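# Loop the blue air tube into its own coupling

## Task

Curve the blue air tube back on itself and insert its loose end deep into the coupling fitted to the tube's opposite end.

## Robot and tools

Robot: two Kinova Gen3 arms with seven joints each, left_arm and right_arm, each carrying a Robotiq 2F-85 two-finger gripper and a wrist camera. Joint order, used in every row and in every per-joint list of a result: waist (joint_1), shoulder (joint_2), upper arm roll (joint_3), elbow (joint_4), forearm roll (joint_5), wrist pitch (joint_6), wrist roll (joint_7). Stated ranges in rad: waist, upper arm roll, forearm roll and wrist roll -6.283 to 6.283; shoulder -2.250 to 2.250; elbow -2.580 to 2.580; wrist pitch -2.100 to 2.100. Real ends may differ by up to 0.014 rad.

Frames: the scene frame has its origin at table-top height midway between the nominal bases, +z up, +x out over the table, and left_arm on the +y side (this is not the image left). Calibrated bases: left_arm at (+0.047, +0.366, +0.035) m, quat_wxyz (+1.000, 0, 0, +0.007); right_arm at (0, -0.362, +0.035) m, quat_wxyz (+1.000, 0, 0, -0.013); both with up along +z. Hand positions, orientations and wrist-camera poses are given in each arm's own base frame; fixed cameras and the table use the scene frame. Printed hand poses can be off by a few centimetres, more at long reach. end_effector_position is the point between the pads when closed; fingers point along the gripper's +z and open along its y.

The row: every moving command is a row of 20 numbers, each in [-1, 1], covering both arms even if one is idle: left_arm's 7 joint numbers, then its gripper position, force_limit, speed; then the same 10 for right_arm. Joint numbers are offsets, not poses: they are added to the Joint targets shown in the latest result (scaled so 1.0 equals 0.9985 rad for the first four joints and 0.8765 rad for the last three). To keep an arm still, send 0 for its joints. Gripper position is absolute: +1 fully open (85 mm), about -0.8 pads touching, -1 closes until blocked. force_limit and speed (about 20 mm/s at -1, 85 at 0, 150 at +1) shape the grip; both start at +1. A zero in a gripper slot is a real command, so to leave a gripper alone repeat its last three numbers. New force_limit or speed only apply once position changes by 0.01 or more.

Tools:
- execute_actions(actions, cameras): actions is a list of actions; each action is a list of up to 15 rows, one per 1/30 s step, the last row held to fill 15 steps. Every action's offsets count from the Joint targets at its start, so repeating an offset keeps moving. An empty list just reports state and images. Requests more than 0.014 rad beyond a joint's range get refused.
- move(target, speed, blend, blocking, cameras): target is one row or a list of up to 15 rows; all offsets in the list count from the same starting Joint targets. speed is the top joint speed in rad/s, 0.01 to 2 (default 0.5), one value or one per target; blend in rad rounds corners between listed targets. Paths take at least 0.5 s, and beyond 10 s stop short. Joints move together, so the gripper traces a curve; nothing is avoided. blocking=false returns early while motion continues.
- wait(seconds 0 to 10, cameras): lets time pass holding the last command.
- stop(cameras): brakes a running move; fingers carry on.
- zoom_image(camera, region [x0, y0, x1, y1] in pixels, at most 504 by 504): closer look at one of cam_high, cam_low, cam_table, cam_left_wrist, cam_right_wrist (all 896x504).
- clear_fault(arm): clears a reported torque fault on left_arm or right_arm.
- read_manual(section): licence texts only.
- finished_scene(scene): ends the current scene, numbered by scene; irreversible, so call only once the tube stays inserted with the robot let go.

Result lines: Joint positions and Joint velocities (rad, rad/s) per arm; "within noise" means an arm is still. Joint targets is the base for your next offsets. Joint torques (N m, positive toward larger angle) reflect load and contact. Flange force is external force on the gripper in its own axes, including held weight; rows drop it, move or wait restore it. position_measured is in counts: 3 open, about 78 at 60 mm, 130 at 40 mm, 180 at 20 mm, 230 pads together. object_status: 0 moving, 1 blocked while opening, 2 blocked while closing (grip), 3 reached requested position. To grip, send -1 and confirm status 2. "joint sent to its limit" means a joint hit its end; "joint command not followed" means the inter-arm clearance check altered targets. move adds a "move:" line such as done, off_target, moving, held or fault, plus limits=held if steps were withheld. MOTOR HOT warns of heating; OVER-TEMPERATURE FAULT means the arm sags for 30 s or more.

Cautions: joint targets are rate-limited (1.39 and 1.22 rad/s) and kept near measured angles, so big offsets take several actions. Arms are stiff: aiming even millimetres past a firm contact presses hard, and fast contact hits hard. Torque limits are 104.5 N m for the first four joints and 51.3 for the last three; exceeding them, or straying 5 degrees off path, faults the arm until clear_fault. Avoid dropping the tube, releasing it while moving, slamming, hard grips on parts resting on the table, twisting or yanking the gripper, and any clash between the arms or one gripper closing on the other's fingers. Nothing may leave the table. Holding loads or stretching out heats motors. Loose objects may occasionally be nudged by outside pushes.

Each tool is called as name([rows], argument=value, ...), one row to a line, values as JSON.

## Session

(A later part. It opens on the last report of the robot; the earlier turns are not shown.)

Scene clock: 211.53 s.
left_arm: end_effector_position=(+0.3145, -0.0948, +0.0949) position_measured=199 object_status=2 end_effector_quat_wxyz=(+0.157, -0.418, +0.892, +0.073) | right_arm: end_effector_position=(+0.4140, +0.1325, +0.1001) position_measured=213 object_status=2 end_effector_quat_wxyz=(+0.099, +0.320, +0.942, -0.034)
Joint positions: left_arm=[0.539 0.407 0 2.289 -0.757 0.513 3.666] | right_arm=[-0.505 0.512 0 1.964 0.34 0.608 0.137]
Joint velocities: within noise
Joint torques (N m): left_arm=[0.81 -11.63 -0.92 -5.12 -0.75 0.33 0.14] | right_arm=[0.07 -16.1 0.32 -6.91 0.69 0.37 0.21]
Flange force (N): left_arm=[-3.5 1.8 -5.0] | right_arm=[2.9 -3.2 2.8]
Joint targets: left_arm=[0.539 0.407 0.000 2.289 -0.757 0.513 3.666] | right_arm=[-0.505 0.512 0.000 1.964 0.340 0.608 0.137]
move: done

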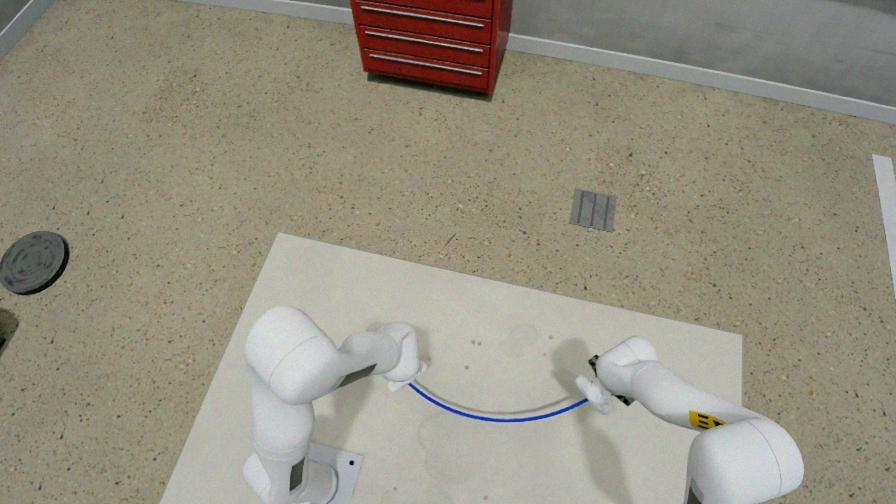

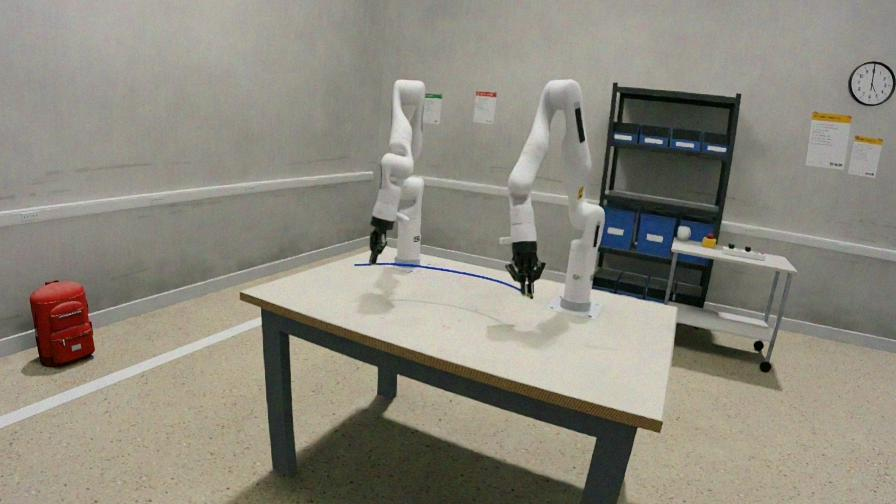

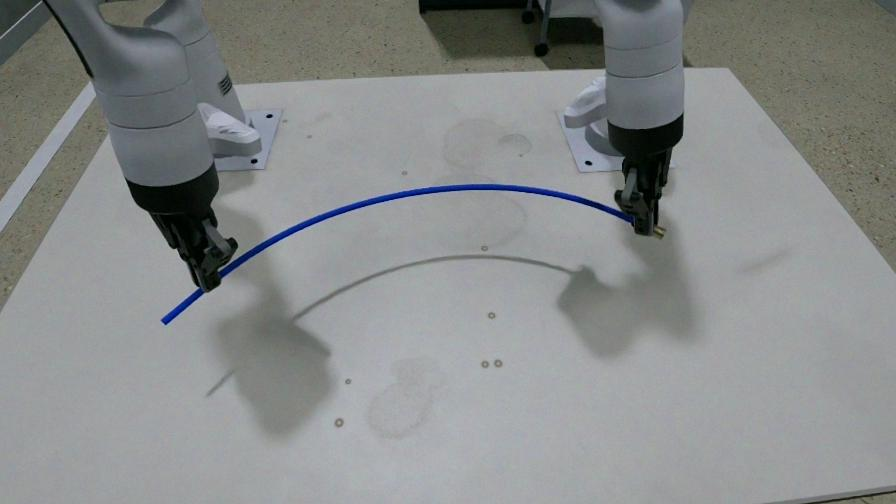

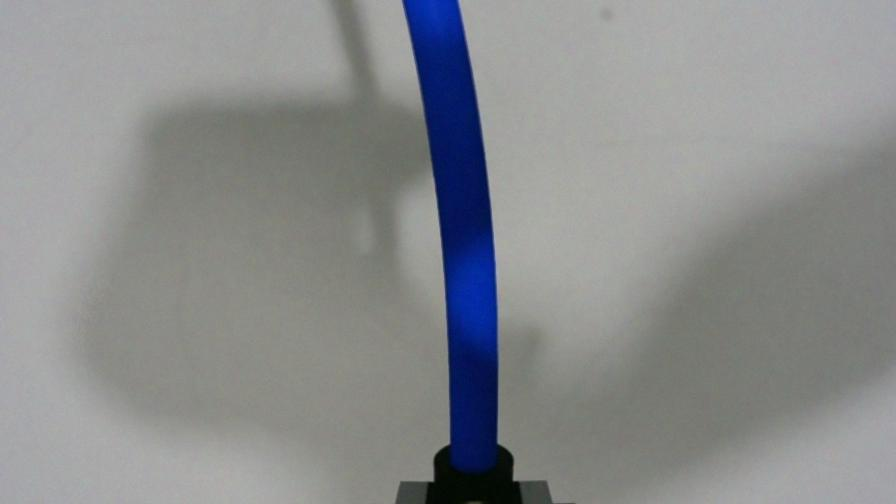

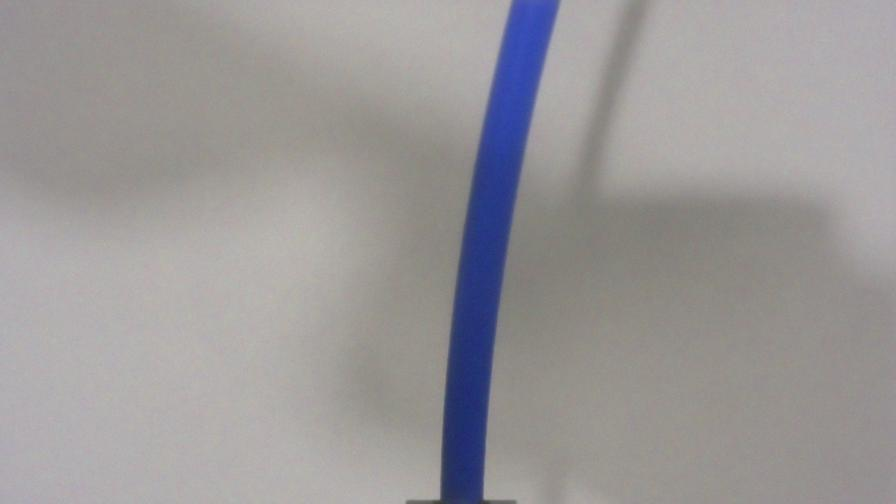

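move(target=[-0.0319,0.0375,0,-0.0831,0.0657,-0.1307,-0.5613,-1,0,-1,0.0035,0.043,0,-0.0893,-0.1051,-0.0209,0.5083,-1,-0.2,-1], speed=0.4, cameras=[])

move(target=[-0.0319,0.0375,0,-0.0831,0.0657,-0.1307,-0.5613,-1,0,-1,0.0035,0.043,0,-0.0893,-0.1051,-0.0209,0.5083,-1,-0.2,-1], speed=0.4, cameras=[])

move(target=[-0.0092,0.0231,0,-0.0514,0.3047,-0.0218,-0.5322,-1,0,-1,-0.01,0.0231,0,-0.0486,-0.0744,0.0161,0.2567,-1,-0.2,-1], speed=0.4, cameras=[])

move(target=[-0.0092,0.0231,0,-0.0514,0.3047,-0.0218,-0.5322,-1,0,-1,-0.01,0.0231,0,-0.0486,-0.0744,0.0161,0.2567,-1,-0.2,-1], speed=0.4, cameras=[])

move(target=[-0.0184,0.0578,0,-0.1267,0.5284,0.1225,-0.9718,-1,0,-1,-0.0152,0.0455,0,-0.0958,-0.1366,0.0691,0.502,-1,-0.2,-1], speed=0.4, cameras=[])

move(target=[-0.0256,0.0572,0,-0.1258,0.0816,0.2149,-0.505,-1,0,-1,0.0054,0.0467,0,-0.0998,-0.0833,0.125,0.498,-1,-0.2,-1], speed=0.3)

Scene clock: 224.47 s.
left_arm: end_effector_position=(+0.3603, -0.1397, +0.0908) position_measured=199 object_status=2 end_effector_quat_wxyz=(+0.150, -0.225, +0.962, +0.035) | right_arm: end_effector_position=(+0.4439, +0.1664, +0.0991) position_measured=213 object_status=2 end_effector_quat_wxyz=(+0.096, +0.143, +0.985, -0.014)
Joint positions: left_arm=[0.507 0.444 0 2.206 -0.7 0.399 3.174] | right_arm=[-0.502 0.555 0 1.874 0.248 0.59 0.582]
Joint velocities: within noise
Joint torques (N m): left_arm=[0.94 -13.08 -0.88 -5.97 -0.58 -0.07 0.1] | right_arm=[-0.06 -17.42 0.36 -7.44 0.62 0.2 0.22]
Flange force (N): left_arm=[-3.6 3.2 -5.2] | right_arm=[3.8 -2.6 2.7]
Joint targets: left_arm=[0.507 0.444 0.000 2.206 -0.700 0.399 3.174] | right_arm=[-0.502 0.555 0.000 1.874 0.248 0.590 0.582]
move: done
No camera images: "cameras" was empty.

Scene clock: 226.20 s.
left_arm: end_effector_position=(+0.4111, -0.1809, +0.0949) position_measured=199 object_status=2 end_effector_quat_wxyz=(+0.174, -0.019, +0.985, +0.003) | right_arm: end_effector_position=(+0.4746, +0.1998, +0.1000) position_measured=213 object_status=2 end_effector_quat_wxyz=(+0.105, -0.039, +0.994, +0.004)
Joint positions: left_arm=[0.475 0.482 0 2.123 -0.642 0.284 2.682] | right_arm=[-0.498 0.598 0 1.785 0.156 0.572 1.028]
Joint velocities: within noise
Joint torques (N m): left_arm=[0.83 -14.3 -0.78 -6.6 -0.55 -0.61 -0.01] | right_arm=[0.02 -18.7 0.25 -7.91 0.58 -0.03 0.33]
Flange force (N): left_arm=[-3.0 4.0 -6.0] | right_arm=[4.8 -0.8 2.5]
Joint targets: left_arm=[0.475 0.482 0.000 2.123 -0.642 0.284 2.682] | right_arm=[-0.498 0.598 0.000 1.785 0.156 0.572 1.028]
move: done
No camera images: "cameras" was empty.

Scene clock: 227.87 s.
left_arm: end_effector_position=(+0.4207, -0.2063, +0.0931) position_measured=199 object_status=2 end_effector_quat_wxyz=(+0.164, +0.083, +0.983, -0.014) | right_arm: end_effector_position=(+0.4816, +0.2216, +0.0998) position_measured=213 object_status=2 end_effector_quat_wxyz=(+0.102, -0.129, +0.986, +0.013)
Joint positions: left_arm=[0.466 0.505 0 2.072 -0.375 0.265 2.216] | right_arm=[-0.508 0.621 0 1.737 0.091 0.586 1.253]
Joint velocities: within noise
Joint torques (N m): left_arm=[0.88 -15.02 -0.76 -6.76 -0.31 -0.96 0] | right_arm=[-0.08 -19.28 0.25 -8.05 0.56 -0.11 0.22]
Flange force (N): left_arm=[-0.9 5.1 -4.3] | right_arm=[4.4 -0.5 2.3]
Joint targets: left_arm=[0.466 0.505 0.000 2.072 -0.375 0.265 2.216] | right_arm=[-0.508 0.621 0.000 1.737 0.091 0.586 1.253]
move: done
No camera images: "cameras" was empty.

Scene clock: 229.53 s.
left_arm: end_effector_position=(+0.4359, -0.2331, +0.0951) position_measured=199 object_status=2 end_effector_quat_wxyz=(+0.171, +0.186, +0.967, -0.033) | right_arm: end_effector_position=(+0.4881, +0.2442, +0.1000) position_measured=213 object_status=2 end_effector_quat_wxyz=(+0.102, -0.219, +0.970, +0.023)
Joint positions: left_arm=[0.457 0.528 0 2.02 -0.108 0.246 1.749] | right_arm=[-0.518 0.644 0 1.688 0.026 0.6 1.478]
Joint velocities: within noise
Joint torques (N m): left_arm=[0.89 -15.7 -0.53 -7.11 -0.42 -1.18 0.15] | right_arm=[0.01 -19.87 0.29 -8.21 0.52 -0.13 0.21]
Flange force (N): left_arm=[2.2 5.5 -3.1] | right_arm=[4.4 0.3 2.2]
Joint targets: left_arm=[0.457 0.528 0.000 2.020 -0.108 0.246 1.749] | right_arm=[-0.518 0.644 0.000 1.688 0.026 0.600 1.478]
move: done
No camera images: "cameras" was empty.

Scene clock: 232.17 s.
left_arm: end_effector_position=(+0.4495, -0.2799, +0.0951) position_measured=199 object_status=2 end_effector_quat_wxyz=(+0.160, +0.382, +0.907, -0.068) | right_arm: end_effector_position=(+0.4927, +0.2826, +0.0998) position_measured=213 object_status=2 end_effector_quat_wxyz=(+0.096, -0.393, +0.914, +0.041)
Joint positions: left_arm=[0.439 0.586 0 1.894 0.355 0.353 0.897] | right_arm=[-0.533 0.689 0 1.593 -0.094 0.66 1.918]
Joint velocities: within noise
Joint torques (N m): left_arm=[0.83 -17.12 -0.29 -7.56 -0.05 -0.92 0.17] | right_arm=[-0.04 -20.89 0.19 -8.36 0.36 -0.09 0.26]
Flange force (N): left_arm=[6.8 2.0 -1.4] | right_arm=[3.8 1.6 2.2]
Joint targets: left_arm=[0.439 0.586 0.000 1.894 0.355 0.353 0.897] | right_arm=[-0.533 0.689 0.000 1.593 -0.094 0.660 1.918]
move: done
No camera images: "cameras" was empty.

Scene clock: 234.13 s.
left_arm: end_effector_position=(+0.4499, -0.2970, +0.0914) position_measured=199 object_status=2 end_effector_quat_wxyz=(+0.130, +0.551, +0.820, -0.086) | right_arm: end_effector_position=(+0.4931, +0.3003, +0.0986) position_measured=213 object_status=2 end_effector_quat_wxyz=(+0.078, -0.562, +0.822, +0.052)
Joint positions: left_arm=[0.413 0.643 0 1.768 0.427 0.542 0.455] | right_arm=[-0.528 0.736 0 1.493 -0.167 0.77 2.354]
Joint velocities: within noise
Joint torques (N m): left_arm=[0.77 -18.19 -0.21 -7.6 -0.01 -0.46 0.13] | right_arm=[0.2 -21.62 0.2 -8.49 0.38 0.23 0.17]
Flange force (N): left_arm=[6.1 -1.8 -1.1] | right_arm=[3.2 3.4 2.4]
Joint targets: left_arm=[0.413 0.643 0.000 1.768 0.427 0.542 0.455] | right_arm=[-0.528 0.736 0.000 1.493 -0.167 0.770 2.354]
move: done

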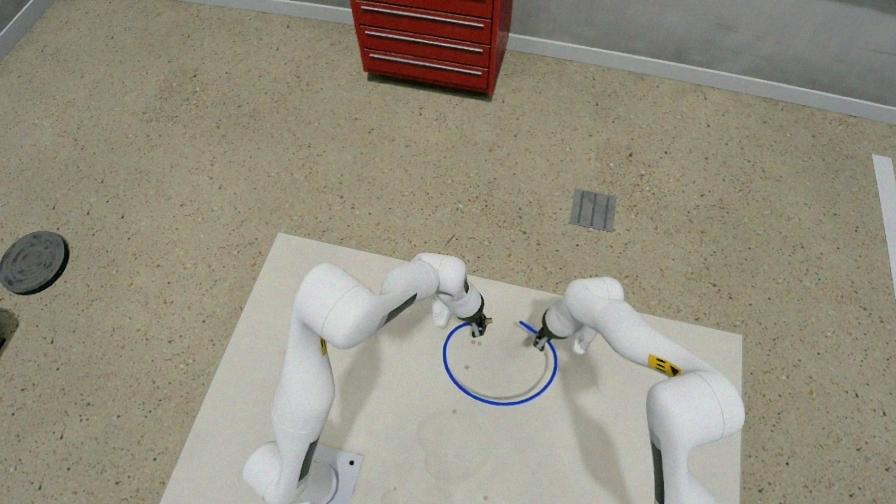

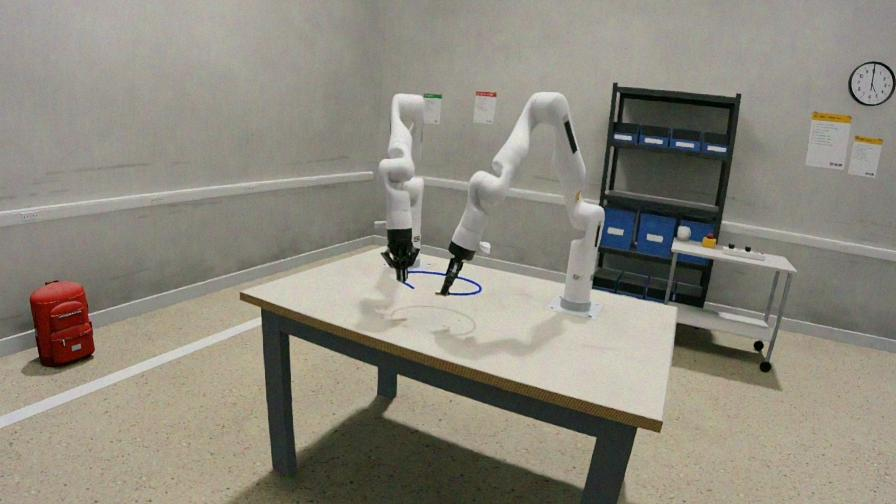

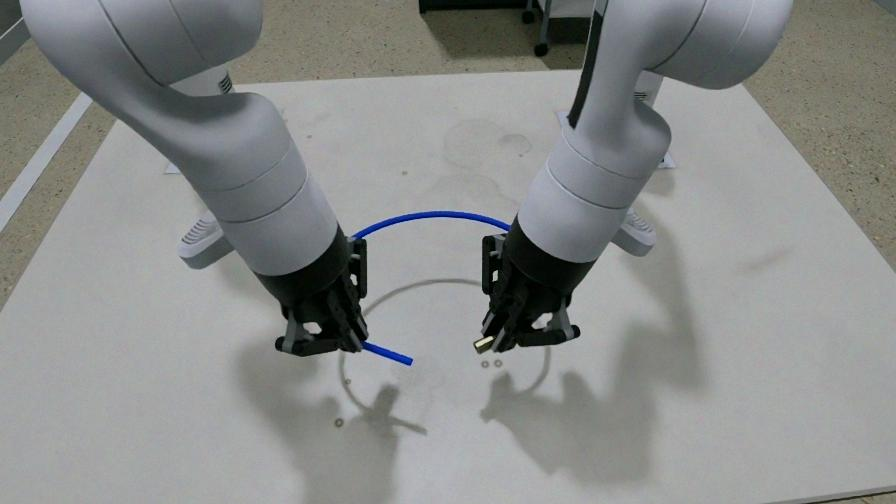

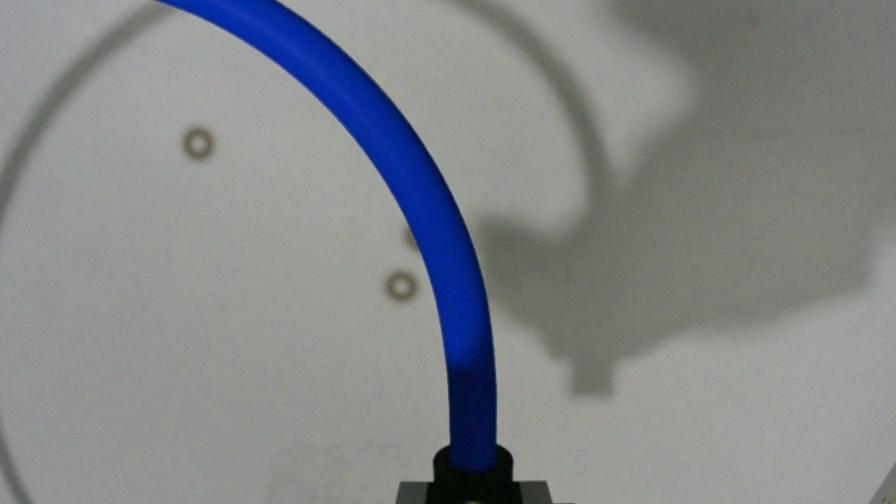

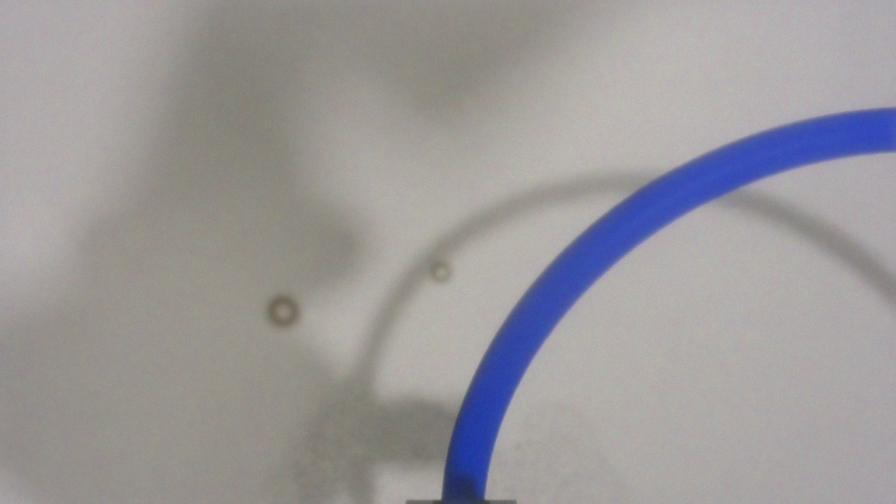

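move(target=[-0.0256,0.0571,0,-0.126,0.0811,0.2157,-0.5054,-1,0,-1,-0.0011,0.0588,0,-0.122,-0.0802,0.1344,0.488,-1,-0.2,-1], speed=0.25, cameras=["cam_high","cam_low","cam_table"])

zoom_image(camera="cam_table", region=[385, 310, 495, 365])

zoom_image(camera="cam_high", region=[480, 310, 550, 345])

zoom_image(camera="cam_low", region=[400, 270, 460, 300])

Scene clock: 243.00 s.
left_arm: end_effector_position=(+0.4487, -0.3173, +0.0952) position_measured=199 object_status=2 end_effector_quat_wxyz=(+0.122, +0.701, +0.692, -0.124) | right_arm: end_effector_position=(+0.4948, +0.3260, +0.0988) position_measured=213 object_status=2 end_effector_quat_wxyz=(-0.073, +0.713, -0.694, -0.075)
Joint positions: left_arm=[0.388 0.7 0 1.642 0.498 0.731 0.012] | right_arm=[-0.529 0.795 0 1.371 -0.237 0.888 2.782]
Joint velocities: within noise
Joint torques (N m): left_arm=[0.65 -19.19 -0.17 -7.82 0.09 -0.17 -0.02] | right_arm=[0.34 -22.78 0.28 -8.48 0.34 0.37 0.11]
Flange force (N): left_arm=[3.6 -4.8 -1.1] | right_arm=[1.2 3.5 2.6]
Joint targets: left_arm=[0.388 0.700 0.000 1.642 0.498 0.731 0.012] | right_arm=[-0.529 0.795 0.000 1.371 -0.237 0.888 2.782]
move: done
Images, in order (width x height): cam_high 896x504, cam_low 896x504, cam_table 896x504.

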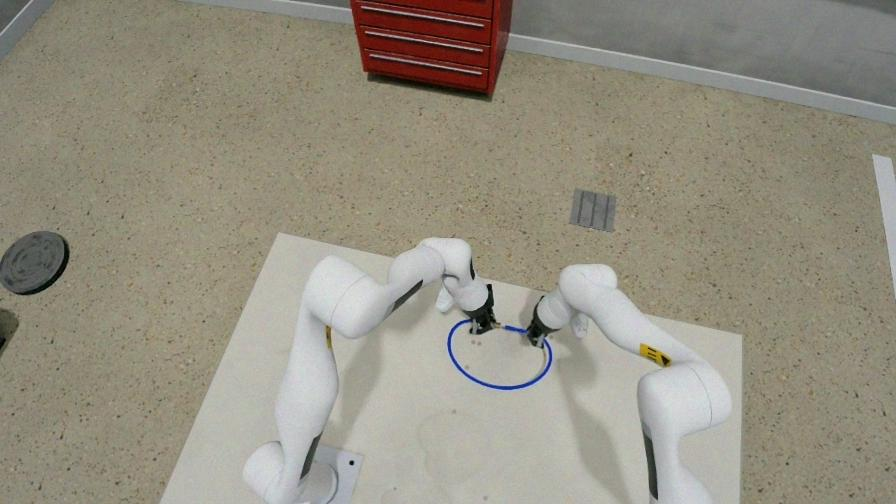

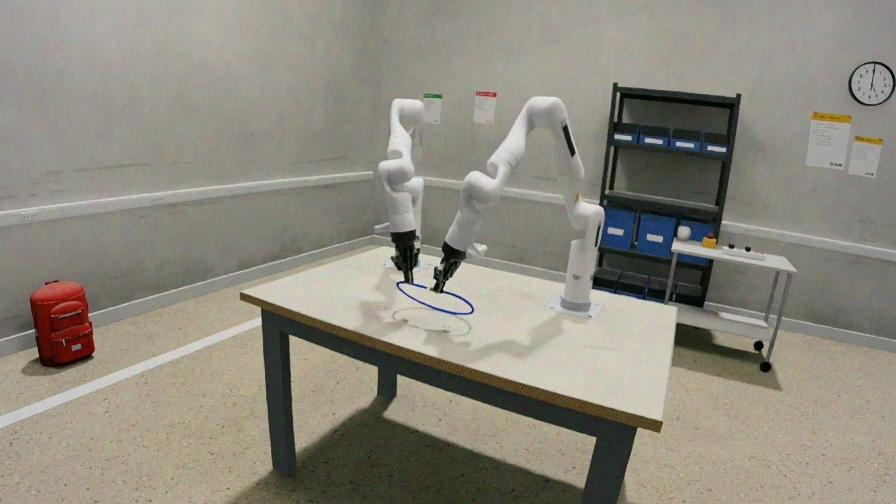

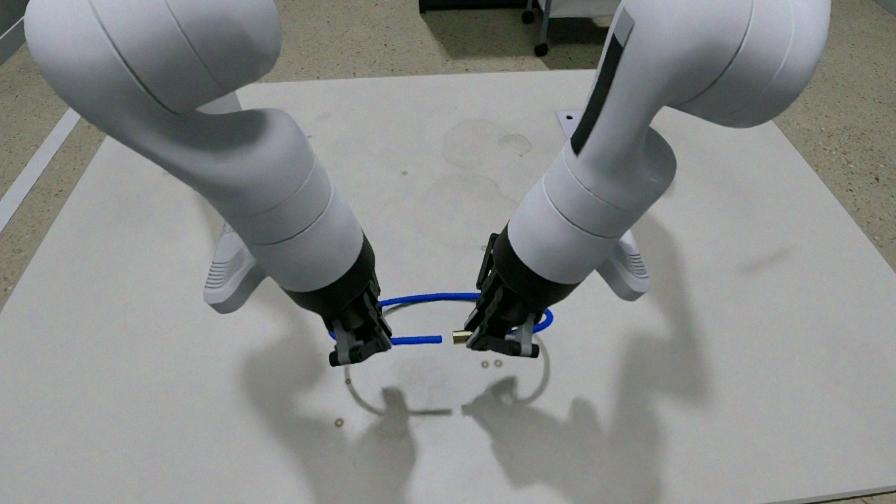

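Scaled by 4.582 from the camera's 896x504 image, which has a finer 1280x720 frame.

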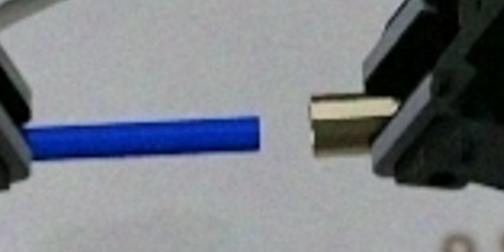

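Scaled by 7.200 from the camera's 896x504 image, which has a finer 1280x720 frame.

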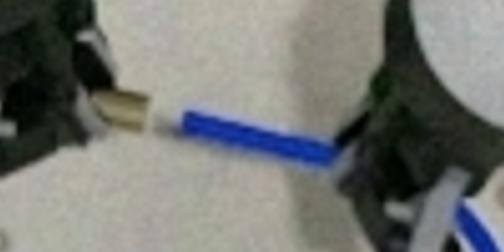

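Scaled by 8.400 from the camera's 896x504 image, which has a finer 1280x720 frame.

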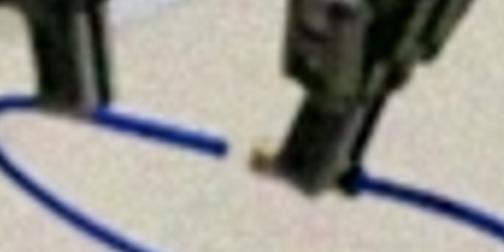

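move(target=[0,0,0,0,0,0,0,-1,0,-1,-0.0154,0.0082,0,-0.0208,0.004,0.0105,-0.022,-1,-0.2,-1], speed=0.04, cameras=["cam_high","cam_low","cam_table"])

zoom_image(camera="cam_table", region=[385, 310, 495, 365])

zoom_image(camera="cam_high", region=[480, 310, 550, 345])

zoom_image(camera="cam_low", region=[400, 270, 460, 300])

Scene clock: 257.97 s.
left_arm: end_effector_position=(+0.4487, -0.3173, +0.0952) position_measured=199 object_status=2 end_effector_quat_wxyz=(+0.122, +0.701, +0.692, -0.124) | right_arm: end_effector_position=(+0.4947, +0.3360, +0.0996) position_measured=213 object_status=2 end_effector_quat_wxyz=(-0.073, +0.713, -0.693, -0.075)
Joint positions: left_arm=[0.388 0.7 0 1.642 0.498 0.731 0.012] | right_arm=[-0.544 0.803 0 1.35 -0.234 0.897 2.763]
Joint velocities: within noise
Joint torques (N m): left_arm=[0.63 -19.19 -0.17 -7.85 0.13 -0.15 0.12] | right_arm=[0.09 -22.92 0.16 -8.61 0.29 0.4 0.3]
Flange force (N): left_arm=[4.0 -5.0 -1.0] | right_arm=[1.6 3.8 2.5]
Joint targets: left_arm=[0.388 0.700 0.000 1.642 0.498 0.731 0.012] | right_arm=[-0.544 0.803 0.000 1.350 -0.234 0.897 2.763]
move: done
Images, in order (width x height): cam_high 896x504, cam_low 896x504, cam_table 896x504.

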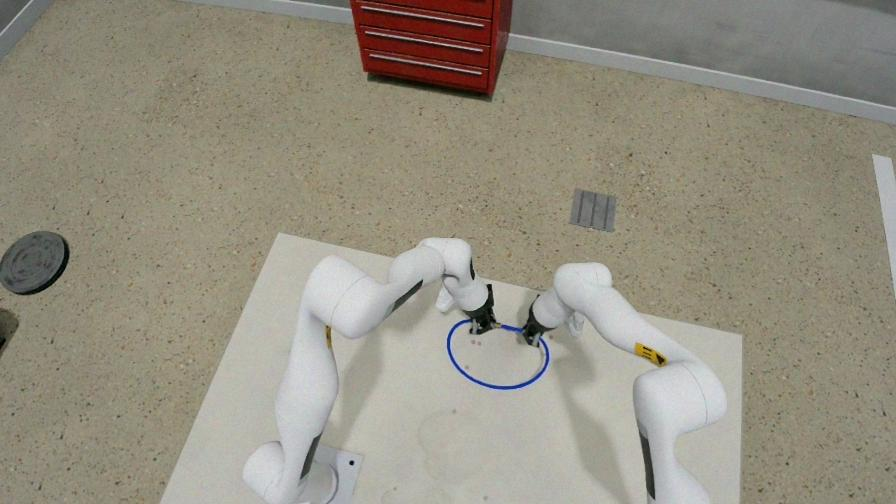

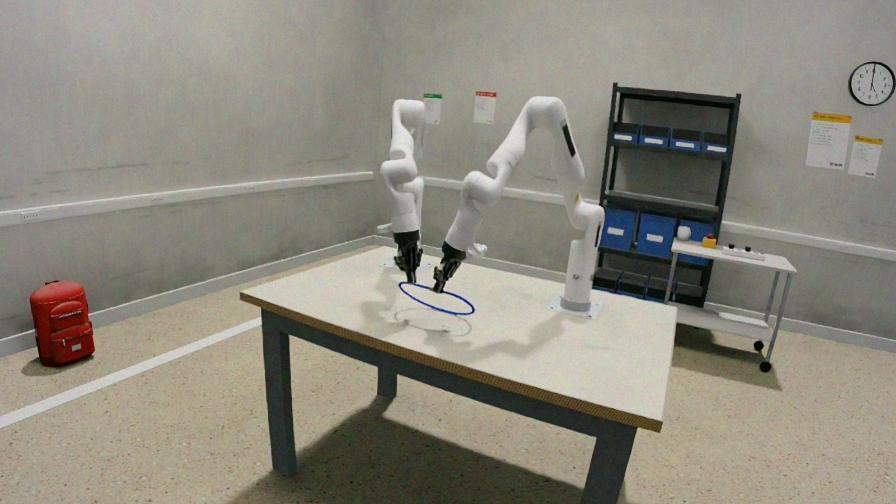

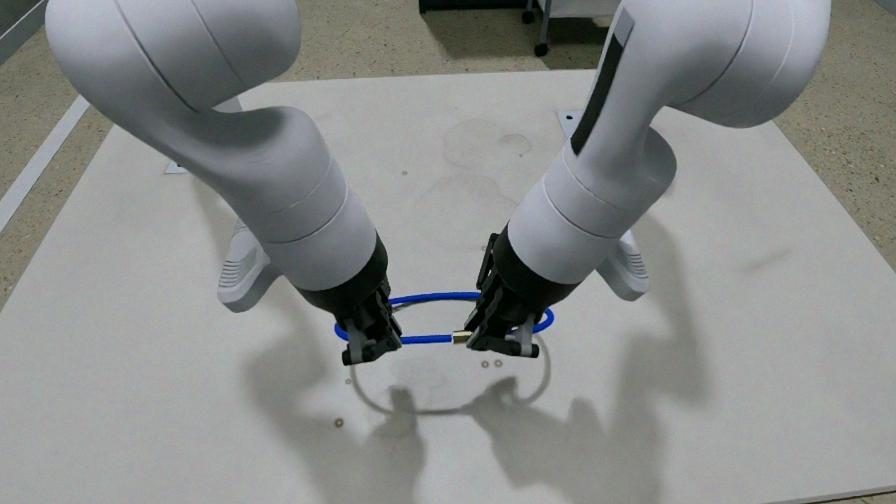

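Scaled by 4.582 from the camera's 896x504 image, which has a finer 1280x720 frame.

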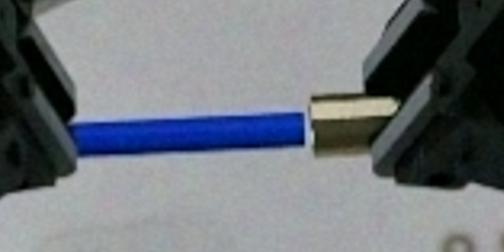

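Scaled by 7.200 from the camera's 896x504 image, which has a finer 1280x720 frame.

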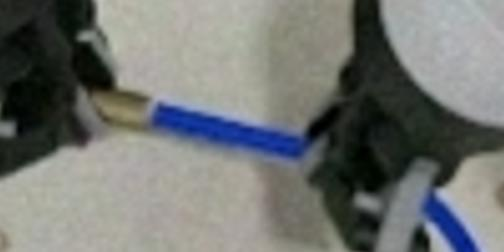

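Scaled by 8.400 from the camera's 896x504 image, which has a finer 1280x720 frame.

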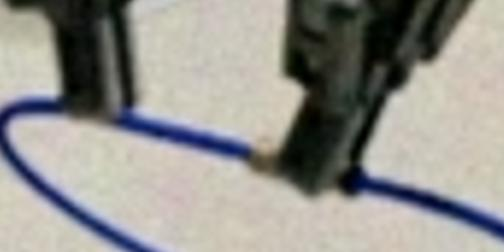

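move(target=[0,0,0,0,0,0,0,-1,0,-1,-0.0069,0.0035,0,-0.0095,0.002,0.0051,-0.0101,-1,-0.2,-1], speed=0.03, cameras=["cam_table"])

zoom_image(camera="cam_table", region=[385, 310, 495, 365])

Scene clock: 265.47 s.
left_arm: end_effector_position=(+0.4487, -0.3173, +0.0952) position_measured=199 object_status=2 end_effector_quat_wxyz=(+0.122, +0.701, +0.692, -0.124) | right_arm: end_effector_position=(+0.4945, +0.3405, +0.1002) position_measured=213 object_status=2 end_effector_quat_wxyz=(-0.073, +0.713, -0.693, -0.075)
Joint positions: left_arm=[0.388 0.7 0 1.642 0.498 0.731 0.012] | right_arm=[-0.551 0.806 0 1.341 -0.232 0.901 2.754]
Joint velocities: within noise
Joint torques (N m): left_arm=[0.82 -19.07 -0.08 -7.72 0.18 -0.09 0.11] | right_arm=[0.28 -23.01 0.1 -8.54 0.3 0.29 0.21]
Flange force (N): left_arm=[4.1 -4.7 -1.3] | right_arm=[1.1 3.3 2.3]
Joint targets: left_arm=[0.388 0.700 0.000 1.642 0.498 0.731 0.012] | right_arm=[-0.551 0.806 0.000 1.341 -0.232 0.902 2.754]
move: done
Images, in order (width x height): cam_table 896x504.

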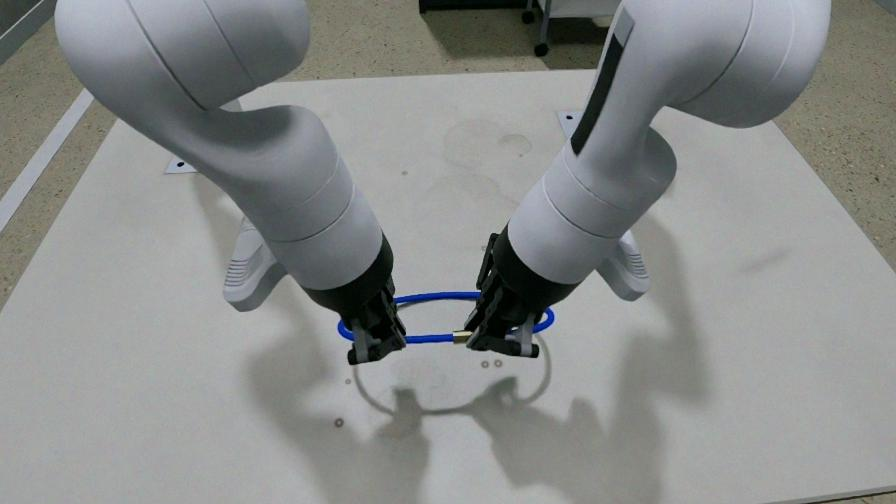

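Scaled by 4.582 from the camera's 896x504 image, which has a finer 1280x720 frame.

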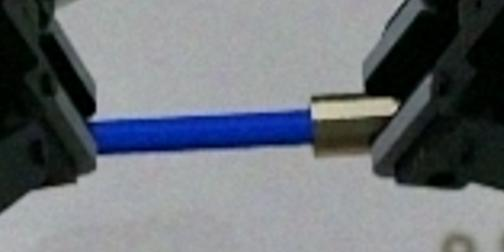

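move(target=[0,0,0,0,0,0,0,-1,0,-1,-0.02,0.012,0,-0.0263,0.0053,0.0115,-0.0286,-1,-0.2,-1], speed=0.03, cameras=["cam_table"])

zoom_image(camera="cam_table", region=[385, 310, 495, 365])

Scene clock: 277.93 s.
left_arm: end_effector_position=(+0.4487, -0.3173, +0.0952) position_measured=199 object_status=2 end_effector_quat_wxyz=(+0.122, +0.701, +0.692, -0.124) | right_arm: end_effector_position=(+0.4939, +0.3536, +0.1003) position_measured=213 object_status=2 end_effector_quat_wxyz=(-0.073, +0.713, -0.693, -0.075)
Joint positions: left_arm=[0.388 0.7 0 1.642 0.498 0.731 0.012] | right_arm=[-0.571 0.818 0 1.315 -0.227 0.912 2.729]
Joint velocities: within noise
Joint torques (N m): left_arm=[0.88 -19.07 -0.02 -7.74 0.11 -0.09 0.11] | right_arm=[0.18 -23.35 0.04 -8.85 0.19 0.35 0.27]
Flange force (N): left_arm=[4.3 -4.7 -1.3] | right_arm=[1.8 4.2 2.6]
Joint targets: left_arm=[0.388 0.700 0.000 1.642 0.498 0.731 0.012] | right_arm=[-0.571 0.818 0.000 1.315 -0.227 0.912 2.729]
move: done
Images, in order (width x height): cam_table 896x504.

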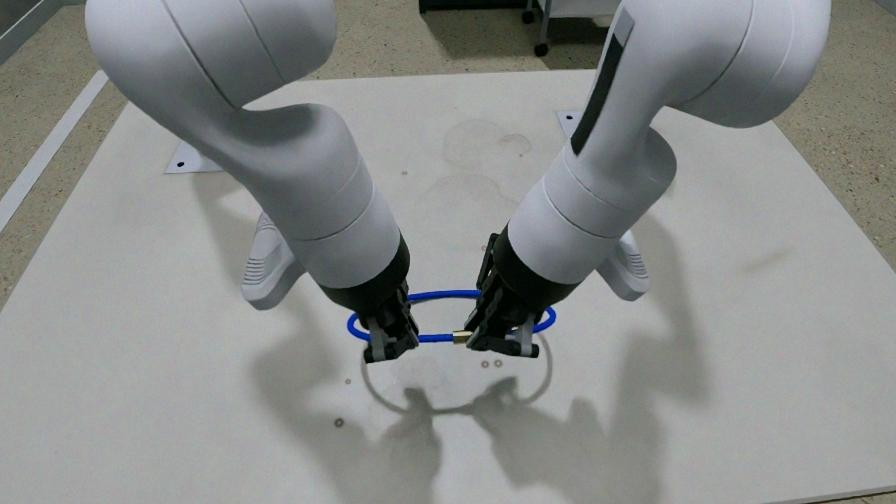

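Scaled by 4.582 from the camera's 896x504 image, which has a finer 1280x720 frame.

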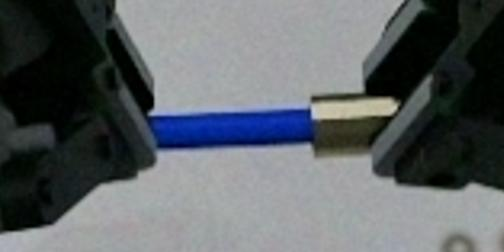

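move(target=[0,0,0,0,0,0,0,-1,0,-1,-0.0066,0.004,0,-0.0087,0.0018,0.0038,-0.0094,-1,-0.2,-1], speed=0.02, cameras=["cam_table"])

zoom_image(camera="cam_table", region=[385, 310, 495, 365])

Scene clock: 282.07 s.
left_arm: end_effector_position=(+0.4488, -0.3172, +0.0951) position_measured=199 object_status=2 end_effector_quat_wxyz=(+0.122, +0.701, +0.692, -0.124) | right_arm: end_effector_position=(+0.4937, +0.3577, +0.1003) position_measured=213 object_status=2 end_effector_quat_wxyz=(-0.073, +0.713, -0.694, -0.075)
Joint positions: left_arm=[0.387 0.7 0 1.642 0.498 0.731 0.012] | right_arm=[-0.578 0.822 0.001 1.306 -0.226 0.915 2.721]
Joint velocities: within noise
Joint torques (N m): left_arm=[7.43 -20.41 6.81 -10.81 3.29 -0.18 0.17] | right_arm=[-7.38 -25.12 -7.14 -12.82 -3.19 -1.61 0.17]
Flange force (N): left_arm=[18.3 -5.1 -5.9] | right_arm=[16.8 4.4 -0.3]
Joint targets: left_arm=[0.388 0.700 0.000 1.642 0.498 0.731 0.012] | right_arm=[-0.578 0.822 0.001 1.306 -0.226 0.915 2.721]
move: done
Images, in order (width x height): cam_table 896x504.

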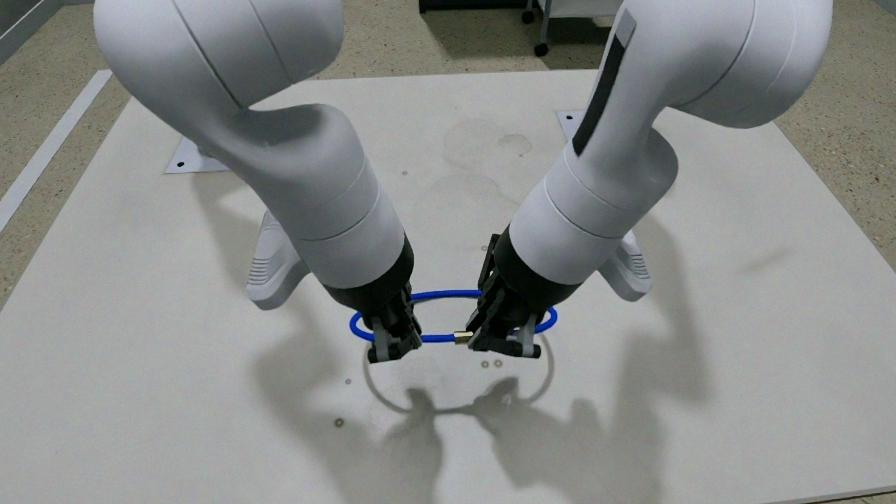

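Scaled by 4.582 from the camera's 896x504 image, which has a finer 1280x720 frame.

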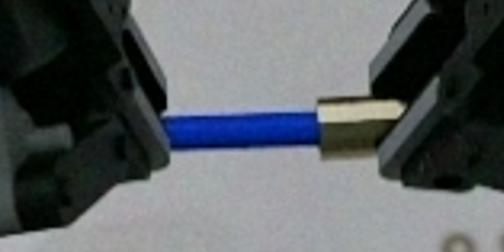

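move([
  [0,0,0,0,0,0,0,-1,0,-1,-0.005,0.003,0,-0.0065,0.0013,0.0029,-0.0071,-1,-0.2,-1],
  [0,0,0,0,0,0,0,-1,0,-1,-0.005,0.003,0,-0.0065,0.0013,0.0029,-0.0071,-1,-0.2,-1],
  [0,0,0,0,0,0,0,-1,0,-1,0.006,-0.0036,0,0.0079,-0.0016,-0.0034,0.0085,-1,-0.2,-1],
], speed=0.03, cameras=["cam_table"])

zoom_image(camera="cam_table", region=[385, 310, 495, 365])

Scene clock: 290.20 s.
left_arm: end_effector_position=(+0.4486, -0.3176, +0.0952) position_measured=199 object_status=2 end_effector_quat_wxyz=(+0.122, +0.701, +0.692, -0.124) | right_arm: end_effector_position=(+0.4937, +0.3543, +0.1003) position_measured=213 object_status=2 end_effector_quat_wxyz=(-0.073, +0.713, -0.693, -0.075)
Joint positions: left_arm=[0.388 0.7 0.001 1.642 0.498 0.731 0.012] | right_arm=[-0.572 0.819 0 1.314 -0.227 0.912 2.728]
Joint velocities: within noise
Joint torques (N m): left_arm=[0.96 -19 0.15 -7.79 0.23 -0.09 0.11] | right_arm=[0.17 -23.52 0.05 -9.07 0.19 0.32 0.12]
Flange force (N): left_arm=[4.4 -4.8 -1.6] | right_arm=[2.4 4.6 2.9]
Joint targets: left_arm=[0.388 0.700 0.000 1.642 0.498 0.731 0.012] | right_arm=[-0.572 0.819 0.000 1.314 -0.227 0.912 2.728]
move: done
Images, in order (width x height): cam_table 896x504.

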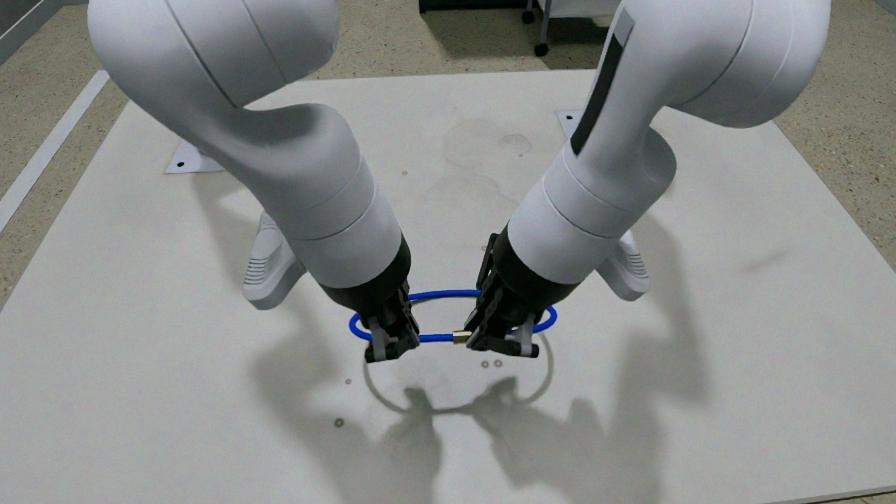

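Scaled by 4.582 from the camera's 896x504 image, which has a finer 1280x720 frame.

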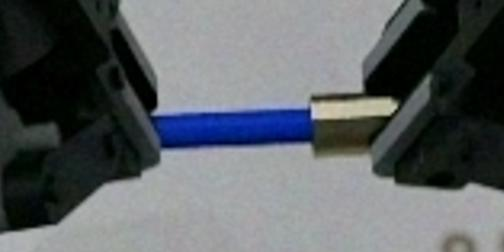

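move([
  [0,0.0602,0,0.023,0.0569,-0.0818,-0.0736,-1,0,-1,0,0.0485,0,0.0274,-0.0183,-0.086,0.0261,-1,-0.2,-1],
  [0,0.1256,0,0.0364,0.1245,-0.1571,-0.1573,-1,0,-1,0,0.1027,0,0.0453,-0.0384,-0.1653,0.0548,-1,-0.2,-1],
  [0,0.1979,0,0.0404,0.2073,-0.2272,-0.255,-1,0,-1,0,0.1652,0,0.054,-0.0631,-0.2435,0.0877,-1,-0.2,-1],
], speed=0.1, blend=0.01, cameras=["cam_table"])

zoom_image(camera="cam_table", region=[385, 340, 495, 400])

Scene clock: 303.80 s.
left_arm: end_effector_position=(+0.4487, -0.3173, -0.0112) position_measured=199 object_status=2 end_effector_quat_wxyz=(+0.122, +0.701, +0.692, -0.124) | right_arm: end_effector_position=(+0.4944, +0.3547, -0.0077) position_measured=213 object_status=2 end_effector_quat_wxyz=(-0.074, +0.712, -0.694, -0.075)
Joint positions: left_arm=[0.388 0.897 0 1.683 0.679 0.532 -0.212] | right_arm=[-0.572 0.984 0 1.368 -0.283 0.699 2.805]
Joint velocities: within noise
Joint torques (N m): left_arm=[0.75 -20.06 0.15 -5.97 -0.12 0.08 0.14] | right_arm=[0.42 -24.21 0.28 -7.82 0.3 0.35 0.33]
Flange force (N): left_arm=[3.9 -5.6 -1.9] | right_arm=[1.6 5.4 1.8]
Joint targets: left_arm=[0.388 0.897 0.000 1.683 0.679 0.532 -0.212] | right_arm=[-0.572 0.984 0.001 1.368 -0.283 0.698 2.805]
move: done
Images, in order (width x height): cam_table 896x504.

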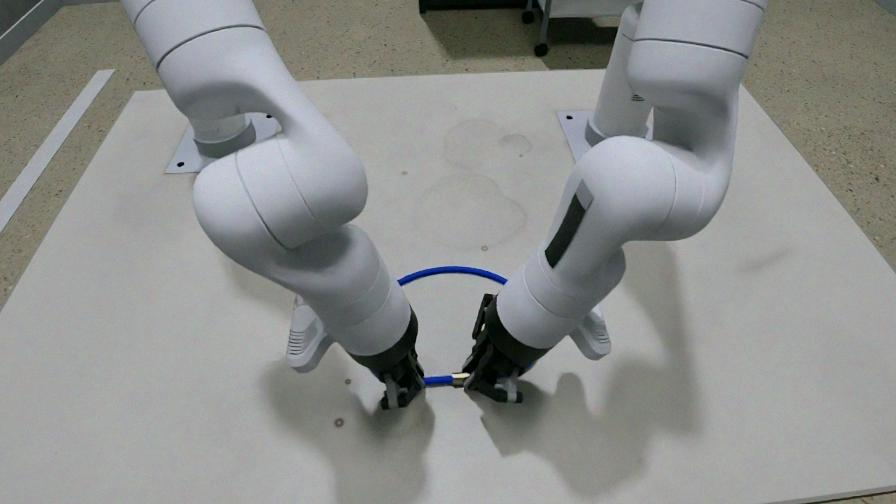

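Scaled by 4.582 from the camera's 896x504 image, which has a finer 1280x720 frame.

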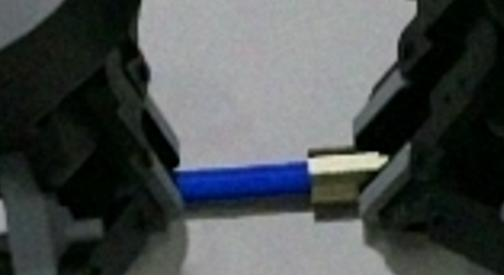

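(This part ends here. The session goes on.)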